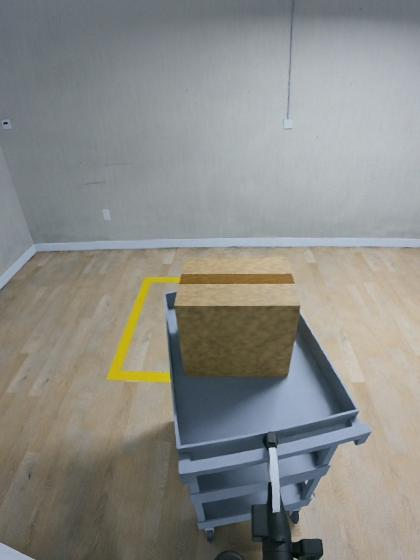

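move:
  blocking: false
  r1: {"base":{"translate_m":0.5,"strafe_m":0.055},"pace":"slow","contact_limits":{"translate_m":0.4}}

wait:
  seconds: 6
  cameras: ["r1_head_camera"]

Scene clock: 3718.77 s.
move: r1 moving
r1.base_odometry: x=-1.875 y=+0.613 heading=+0.801
r1.turned_by_wheels: +0.000
r1.turned_by_imu: +0.000
r1.base_tilt: forward=-1.6 right=+1.3
r1.lidar_m: 0.35 0.35 0.36 0.32 2.34 3.28 - 0.97 0.64 0.57 2.61 0.46
r1.base_status: translate_m moving; strafe_m moving
r1.joint_positions: lift_m=+0.684 arm_m=+0.000 wrist_yaw_rad=-0.003 wrist_pitch_rad=+0.004 wrist_roll_rad=+1.568 gripper_m=-0.029
r1.joint_status: not commanded
r1.measured_speeds: translate_m=+0.048 strafe_m=+0.006 rotate_rad=-0.001 lift_m=+0.000 arm_m=+0.000 wrist_yaw_rad=+0.000 wrist_pitch_rad=+0.000 wrist_roll_rad=+0.000
r1.motor_effort: lift_m=+23(23) arm_m=+4(4) wheel_0=+1(5) wheel_1=+5(5) wheel_2=-8(11)
r1.servo_current: wrist_yaw_rad=33(65) wrist_pitch_rad=52(52) wrist_roll_rad=52(59) gripper_m=59(59)
r1.contact_limits: translate_m 0.4
r1.hand_pose: x=+0.4589 y=-0.0884 z=+0.8607 quat_wxyz=(+0.708, +0.706, +0.000, -0.003) (m; r1's base frame)
r1.wrist_depth_mm: - - - - 278 309 1098 / - - - 263 263 1756 1229 / - - - 253 254 1863 - / - 449 445 243 246 - - / - 445 442 179 236 - - / - 442 206 177 227 - - / - 442 442 166 219 - -
r2: as last shown
r2.turned_by_imu: +0.000
r2.lidar_m: 0.39 0.43 3.46 4.24 4.66 2.25 1.43 1.29 1.29 1.27 1.13 0.87
r2.motor_effort: lift_m=+20(20) arm_m=-4(4) wheel_0=-13(13) wheel_1=-9(9) wheel_2=+11(11)
r2.servo_current: wrist_yaw_rad=85(91) wrist_pitch_rad=46(46) wrist_roll_rad=39(59) gripper_m=98(111)
r2.wrist_depth_mm: - - 230 161 249 258 268 / - - 231 235 250 259 270 / - - 233 164 251 260 270 / - - 234 166 252 262 273 / - - 236 167 254 264 273 / - - 233 167 178 266 276 / - - 236 - 258 262 277
pictures: none

Scene clock: 3724.57 s.
earlier move: r1 done
r1.base_odometry: x=-1.574 y=+1.000 heading=+0.801
r1.turned_by_wheels: +0.000
r1.turned_by_imu: -0.003
r1.base_tilt: forward=-1.6 right=+1.3
r1.lidar_m: 0.34 0.37 2.19 1.17 0.44 0.42 - 0.97 0.77 1.45 2.69 0.44
r1.base_status: done
r1.joint_positions: lift_m=+0.684 arm_m=+0.000 wrist_yaw_rad=-0.003 wrist_pitch_rad=+0.004 wrist_roll_rad=+1.568 gripper_m=-0.029
r1.joint_status: not commanded
r1.measured_speeds: all 0
r1.motor_effort: lift_m=+23(23) arm_m=+4(4) wheel_0=+0(5) wheel_1=+2(6) wheel_2=-6(12)
r1.servo_current: wrist_yaw_rad=59(65) wrist_pitch_rad=46(52) wrist_roll_rad=39(72) gripper_m=59(59)
r1.contact_limits: translate_m 0.4
r1.hand_pose: x=+0.4589 y=-0.0884 z=+0.8607 quat_wxyz=(+0.708, +0.706, +0.000, -0.003) (m; r1's base frame)
r1.wrist_depth_mm: - - - 202 268 1618 1182 / - - - 255 258 1808 1281 / - - - 189 251 1863 - / - 445 445 241 242 - - / - 442 442 179 236 - - / - 445 188 177 228 - - / - 442 449 166 221 - -
r2.base_odometry: x=-2.695 y=+0.155 heading=-2.611
r2.turned_by_wheels: +0.000
r2.turned_by_imu: +0.001
r2.base_tilt: forward=-0.6 right=+0.1
r2.lidar_m: 0.41 0.44 3.47 4.25 4.68 2.29 1.43 1.27 1.32 1.25 1.13 0.86
r2.base_status: not commanded
r2.joint_positions: lift_m=+0.900 arm_m=+0.000 wrist_yaw_rad=+0.656 wrist_pitch_rad=+0.001 wrist_roll_rad=+0.000 gripper_m=-0.029
r2.joint_status: not commanded
r2.measured_speeds: all 0
r2.motor_effort: lift_m=+20(21) arm_m=-3(4) wheel_0=-12(13) wheel_1=-9(9) wheel_2=+11(11)
r2.servo_current: wrist_yaw_rad=78(91) wrist_pitch_rad=46(46) wrist_roll_rad=46(59) gripper_m=104(111)
r2.hand_pose: x=+0.4528 y=+0.1066 z=+1.0777 quat_wxyz=(+0.947, +0.000, +0.000, +0.322) (m; r2's base frame)
r2.wrist_depth_mm: - - 230 161 248 258 270 / - - 231 234 250 260 268 / - - 232 164 251 259 271 / - - 233 165 251 263 273 / - - 235 166 254 264 273 / - - 233 167 178 267 276 / - - 236 - 258 262 278
wait: 5.80 of 6 s (r1 has come to rest)
pictures: r1_head_camera
Images, in order (width x height): r1_head_camera 420x560.

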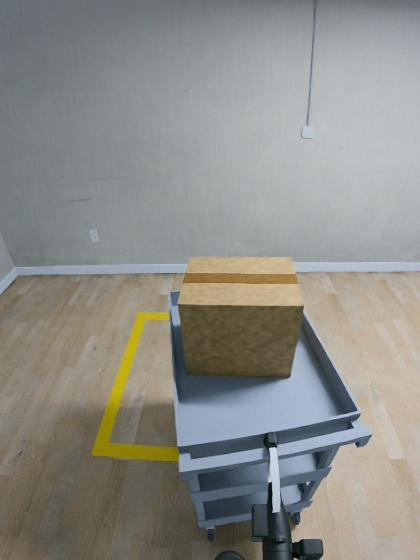

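move:
  blocking: false
  r1: {"base":{"translate_m":0.27,"strafe_m":0.056},"pace":"slow","contact_limits":{"translate_m":0.4}}

wait:
  seconds: 5
  cameras: ["r1_head_camera"]

Scene clock: 3743.30 s.
move: r1 moving
r1.base_odometry: x=-1.567 y=+1.011 heading=+0.800
r1.turned_by_wheels: +0.000
r1.turned_by_imu: -0.001
r1.base_tilt: forward=-1.6 right=+1.3
r1.lidar_m: 0.35 0.36 2.18 1.24 0.47 0.45 - 0.94 0.79 1.45 2.68 0.45
r1.base_status: translate_m moving; strafe_m moving
r1.joint_positions: lift_m=+0.684 arm_m=+0.000 wrist_yaw_rad=-0.004 wrist_pitch_rad=+0.004 wrist_roll_rad=+1.568 gripper_m=-0.029
r1.joint_status: not commanded
r1.measured_speeds: translate_m=+0.048 strafe_m=+0.010 rotate_rad=-0.001 lift_m=+0.000 arm_m=+0.000 wrist_yaw_rad=-0.003 wrist_pitch_rad=+0.000 wrist_roll_rad=+0.000
r1.motor_effort: lift_m=+23(23) arm_m=+4(4) wheel_0=+2(4) wheel_1=+3(6) wheel_2=-10(12)
r1.servo_current: wrist_yaw_rad=59(72) wrist_pitch_rad=39(52) wrist_roll_rad=39(59) gripper_m=52(59)
r1.contact_limits: translate_m 0.4
r1.hand_pose: x=+0.4589 y=-0.0885 z=+0.8607 quat_wxyz=(+0.708, +0.706, +0.000, -0.003) (m; r1's base frame)
r1.wrist_depth_mm: - - - 203 268 1618 1138 / - - - 256 259 1708 1308 / - - - 189 251 1863 - / - 442 442 239 245 - - / - 445 452 178 237 - - / - 445 188 176 181 - - / - 445 449 150 220 - -
r2: as last shown
r2.turned_by_imu: +0.000
r2.lidar_m: 0.41 0.43 3.48 4.25 4.66 2.24 1.43 1.29 1.31 1.28 1.12 0.87
r2.motor_effort: lift_m=+20(20) arm_m=-4(4) wheel_0=-12(13) wheel_1=-9(9) wheel_2=+10(11)
r2.servo_current: wrist_yaw_rad=72(85) wrist_pitch_rad=46(46) wrist_roll_rad=33(52) gripper_m=104(104)
r2.wrist_depth_mm: - - 230 161 249 258 266 / - - 230 235 249 260 268 / - - 232 164 251 260 270 / - - 234 165 252 262 272 / - - 235 167 255 264 274 / - - 233 167 178 267 276 / - - 236 - 258 264 277
pictures: none

Scene clock: 3746.83 s.
earlier move: r1 done
r1.base_odometry: x=-1.426 y=+1.233 heading=+0.800
r1.turned_by_wheels: +0.000
r1.turned_by_imu: -0.002
r1.base_tilt: forward=-1.6 right=+1.3
r1.lidar_m: 0.37 0.41 2.16 2.08 0.82 0.63 - 1.00 0.98 2.56 2.73 0.45
r1.base_status: done
r1.joint_positions: lift_m=+0.684 arm_m=+0.000 wrist_yaw_rad=-0.005 wrist_pitch_rad=+0.004 wrist_roll_rad=+1.568 gripper_m=-0.029
r1.joint_status: not commanded
r1.measured_speeds: all 0
r1.motor_effort: lift_m=+23(23) arm_m=+4(4) wheel_0=-1(4) wheel_1=+3(7) wheel_2=-4(12)
r1.servo_current: wrist_yaw_rad=33(72) wrist_pitch_rad=39(52) wrist_roll_rad=39(72) gripper_m=46(59)
r1.contact_limits: translate_m 0.4
r1.hand_pose: x=+0.4588 y=-0.0888 z=+0.8607 quat_wxyz=(+0.708, +0.706, +0.000, -0.003) (m; r1's base frame)
r1.wrist_depth_mm: - - - 255 256 1756 1229 / - - - 189 251 1708 1308 / - - - 184 245 - - / - 442 442 238 241 - - / - 445 449 177 236 - - / - 445 188 177 181 - - / - 144 455 151 224 - -
r2.base_odometry: x=-2.695 y=+0.155 heading=-2.611
r2.turned_by_wheels: +0.000
r2.turned_by_imu: +0.000
r2.base_tilt: forward=-0.6 right=+0.1
r2.lidar_m: 0.40 0.43 3.48 4.22 4.66 2.24 1.46 1.29 1.33 1.24 1.13 0.87
r2.base_status: not commanded
r2.joint_positions: lift_m=+0.900 arm_m=+0.000 wrist_yaw_rad=+0.656 wrist_pitch_rad=+0.001 wrist_roll_rad=+0.000 gripper_m=-0.029
r2.joint_status: not commanded
r2.measured_speeds: all 0
r2.motor_effort: lift_m=+20(20) arm_m=-3(4) wheel_0=-12(13) wheel_1=-9(9) wheel_2=+11(11)
r2.servo_current: wrist_yaw_rad=85(91) wrist_pitch_rad=39(52) wrist_roll_rad=46(65) gripper_m=91(111)
r2.hand_pose: x=+0.4528 y=+0.1066 z=+1.0777 quat_wxyz=(+0.947, +0.000, +0.000, +0.322) (m; r2's base frame)
r2.wrist_depth_mm: - - 230 162 248 258 268 / - - 230 235 250 259 268 / - - 231 164 250 260 270 / - - 234 165 252 263 273 / - - 235 166 254 263 274 / - - 233 167 178 267 277 / - - 235 - 258 262 278
wait: 3.53 of 5 s (r1 has come to rest)
pictures: r1_head_camera
Images, in order (width x height): r1_head_camera 420x560.

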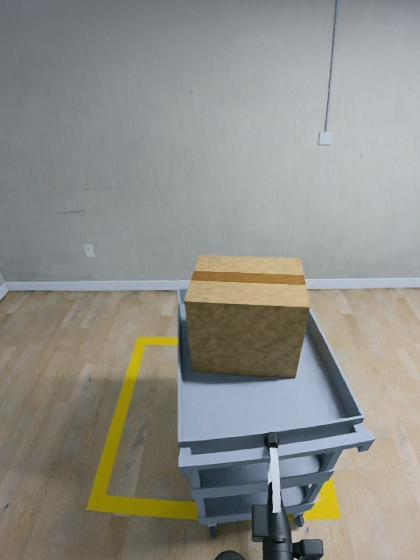

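zoom_image:
  camera: "r1_head_camera"
  region: [60, 460, 400, 560]

Scaled by 1.482 from the camera's 420x560 image, which has a finer 600x800 frame.

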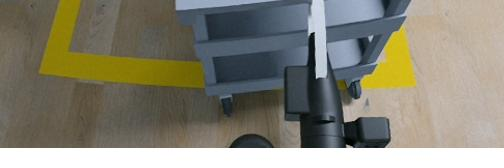

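move:
  blocking: false
  r1: {"base":{"translate_m":0.28,"strafe_m":0.04},"pace":"slow","contact_limits":{"translate_m":0.4}}

wait:
  seconds: 5
  cameras: ["r1_head_camera"]

zoom_image:
  camera: "r1_head_camera"
  region: [60, 460, 400, 560]

Scene clock: 3782.43 s.
move: r1 moving
r1.base_odometry: x=-1.419 y=+1.243 heading=+0.800
r1.turned_by_wheels: +0.000
r1.turned_by_imu: +0.000
r1.base_tilt: forward=-1.6 right=+1.2
r1.lidar_m: 0.37 0.39 2.16 2.08 0.82 0.63 - 1.01 0.98 2.56 2.75 0.43
r1.base_status: translate_m moving; strafe_m moving
r1.joint_positions: lift_m=+0.684 arm_m=+0.000 wrist_yaw_rad=-0.005 wrist_pitch_rad=+0.004 wrist_roll_rad=+1.568 gripper_m=-0.029
r1.joint_status: not commanded
r1.measured_speeds: translate_m=+0.048 strafe_m=+0.007 rotate_rad=+0.002 lift_m=+0.000 arm_m=+0.000 wrist_yaw_rad=+0.000 wrist_pitch_rad=+0.000 wrist_roll_rad=+0.000
r1.motor_effort: lift_m=+23(23) arm_m=+4(4) wheel_0=+0(3) wheel_1=+4(5) wheel_2=-10(12)
r1.servo_current: wrist_yaw_rad=52(78) wrist_pitch_rad=39(46) wrist_roll_rad=46(59) gripper_m=46(59)
r1.contact_limits: translate_m 0.4
r1.hand_pose: x=+0.4588 y=-0.0888 z=+0.8607 quat_wxyz=(+0.708, +0.706, +0.000, -0.003) (m; r1's base frame)
r1.wrist_depth_mm: - - - 192 257 1756 1229 / - - - 187 252 1808 1255 / - - - 182 245 - - / - 436 439 237 240 - - / - 442 445 177 236 - - / - 442 188 178 229 - - / - 144 455 147 224 - -
r2: as last shown
r2.lidar_m: 0.43 0.44 3.48 4.25 4.66 2.23 1.43 1.29 1.30 1.25 1.14 0.85
r2.motor_effort: lift_m=+20(21) arm_m=-3(4) wheel_0=-12(13) wheel_1=-9(9) wheel_2=+11(11)
r2.servo_current: wrist_yaw_rad=72(85) wrist_pitch_rad=39(46) wrist_roll_rad=46(59) gripper_m=104(104)
r2.wrist_depth_mm: - - 230 162 248 259 268 / - - 231 234 250 259 270 / - - 232 164 251 260 271 / - - 233 165 252 263 273 / - - 235 167 255 263 274 / - - 233 167 178 266 276 / - - 236 - 258 264 278
pictures: none

Scene clock: 3786.03 s.
earlier move: r1 done
r1.base_odometry: x=-1.260 y=+1.461 heading=+0.801
r1.turned_by_wheels: +0.000
r1.turned_by_imu: +0.000
r1.base_tilt: forward=-1.6 right=+1.3
r1.lidar_m: 0.38 0.40 2.11 2.02 1.20 0.88 0.89 1.17 1.28 2.69 2.68 0.42
r1.base_status: done
r1.joint_positions: lift_m=+0.684 arm_m=+0.000 wrist_yaw_rad=-0.003 wrist_pitch_rad=+0.004 wrist_roll_rad=+1.568 gripper_m=-0.029
r1.joint_status: not commanded
r1.measured_speeds: all 0
r1.motor_effort: lift_m=+23(23) arm_m=+4(4) wheel_0=+4(7) wheel_1=+3(7) wheel_2=-3(12)
r1.servo_current: wrist_yaw_rad=65(78) wrist_pitch_rad=46(52) wrist_roll_rad=52(72) gripper_m=59(59)
r1.contact_limits: translate_m 0.4
r1.hand_pose: x=+0.4590 y=-0.0882 z=+0.8607 quat_wxyz=(+0.708, +0.706, +0.001, -0.002) (m; r1's base frame)
r1.wrist_depth_mm: - - - 244 246 1537 1229 / - - - 180 242 1499 - / - - - 179 240 - - / - 439 442 236 237 - - / - 445 449 231 234 - - / - 452 208 179 231 - - / - 145 182 148 226 - -
r2.base_odometry: x=-2.695 y=+0.155 heading=-2.611
r2.turned_by_wheels: +0.000
r2.turned_by_imu: +0.001
r2.base_tilt: forward=-0.6 right=+0.1
r2.lidar_m: 0.42 0.43 3.48 4.23 4.67 2.26 1.44 1.29 1.32 1.26 1.13 0.87
r2.base_status: not commanded
r2.joint_positions: lift_m=+0.900 arm_m=+0.000 wrist_yaw_rad=+0.656 wrist_pitch_rad=+0.001 wrist_roll_rad=+0.000 gripper_m=-0.029
r2.joint_status: not commanded
r2.measured_speeds: all 0
r2.motor_effort: lift_m=+20(21) arm_m=-3(4) wheel_0=-12(13) wheel_1=-9(9) wheel_2=+10(11)
r2.servo_current: wrist_yaw_rad=98(98) wrist_pitch_rad=39(46) wrist_roll_rad=52(65) gripper_m=104(111)
r2.hand_pose: x=+0.4528 y=+0.1066 z=+1.0777 quat_wxyz=(+0.947, +0.000, +0.000, +0.322) (m; r2's base frame)
r2.wrist_depth_mm: - - 230 162 249 258 268 / - - 231 236 250 259 267 / - - 232 164 251 262 271 / - - 233 165 251 264 273 / - - 236 167 254 264 273 / - - 234 167 178 266 276 / - - 236 - 257 263 278
wait: 3.60 of 5 s (r1 has come to rest)
pictures: r1_head_camera
Images, in order (width x height): r1_head_camera 420x560.

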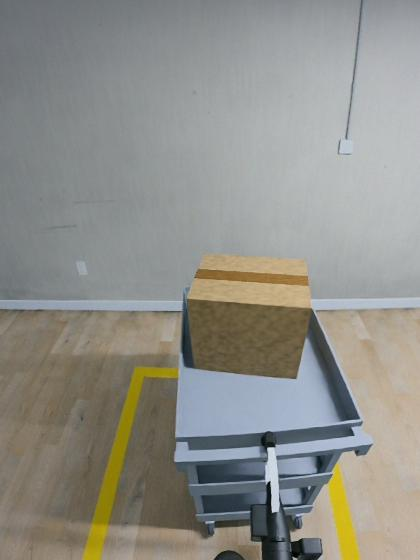

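Scaled by 1.482 from the camera's 420x560 image, which has a finer 600x800 frame.

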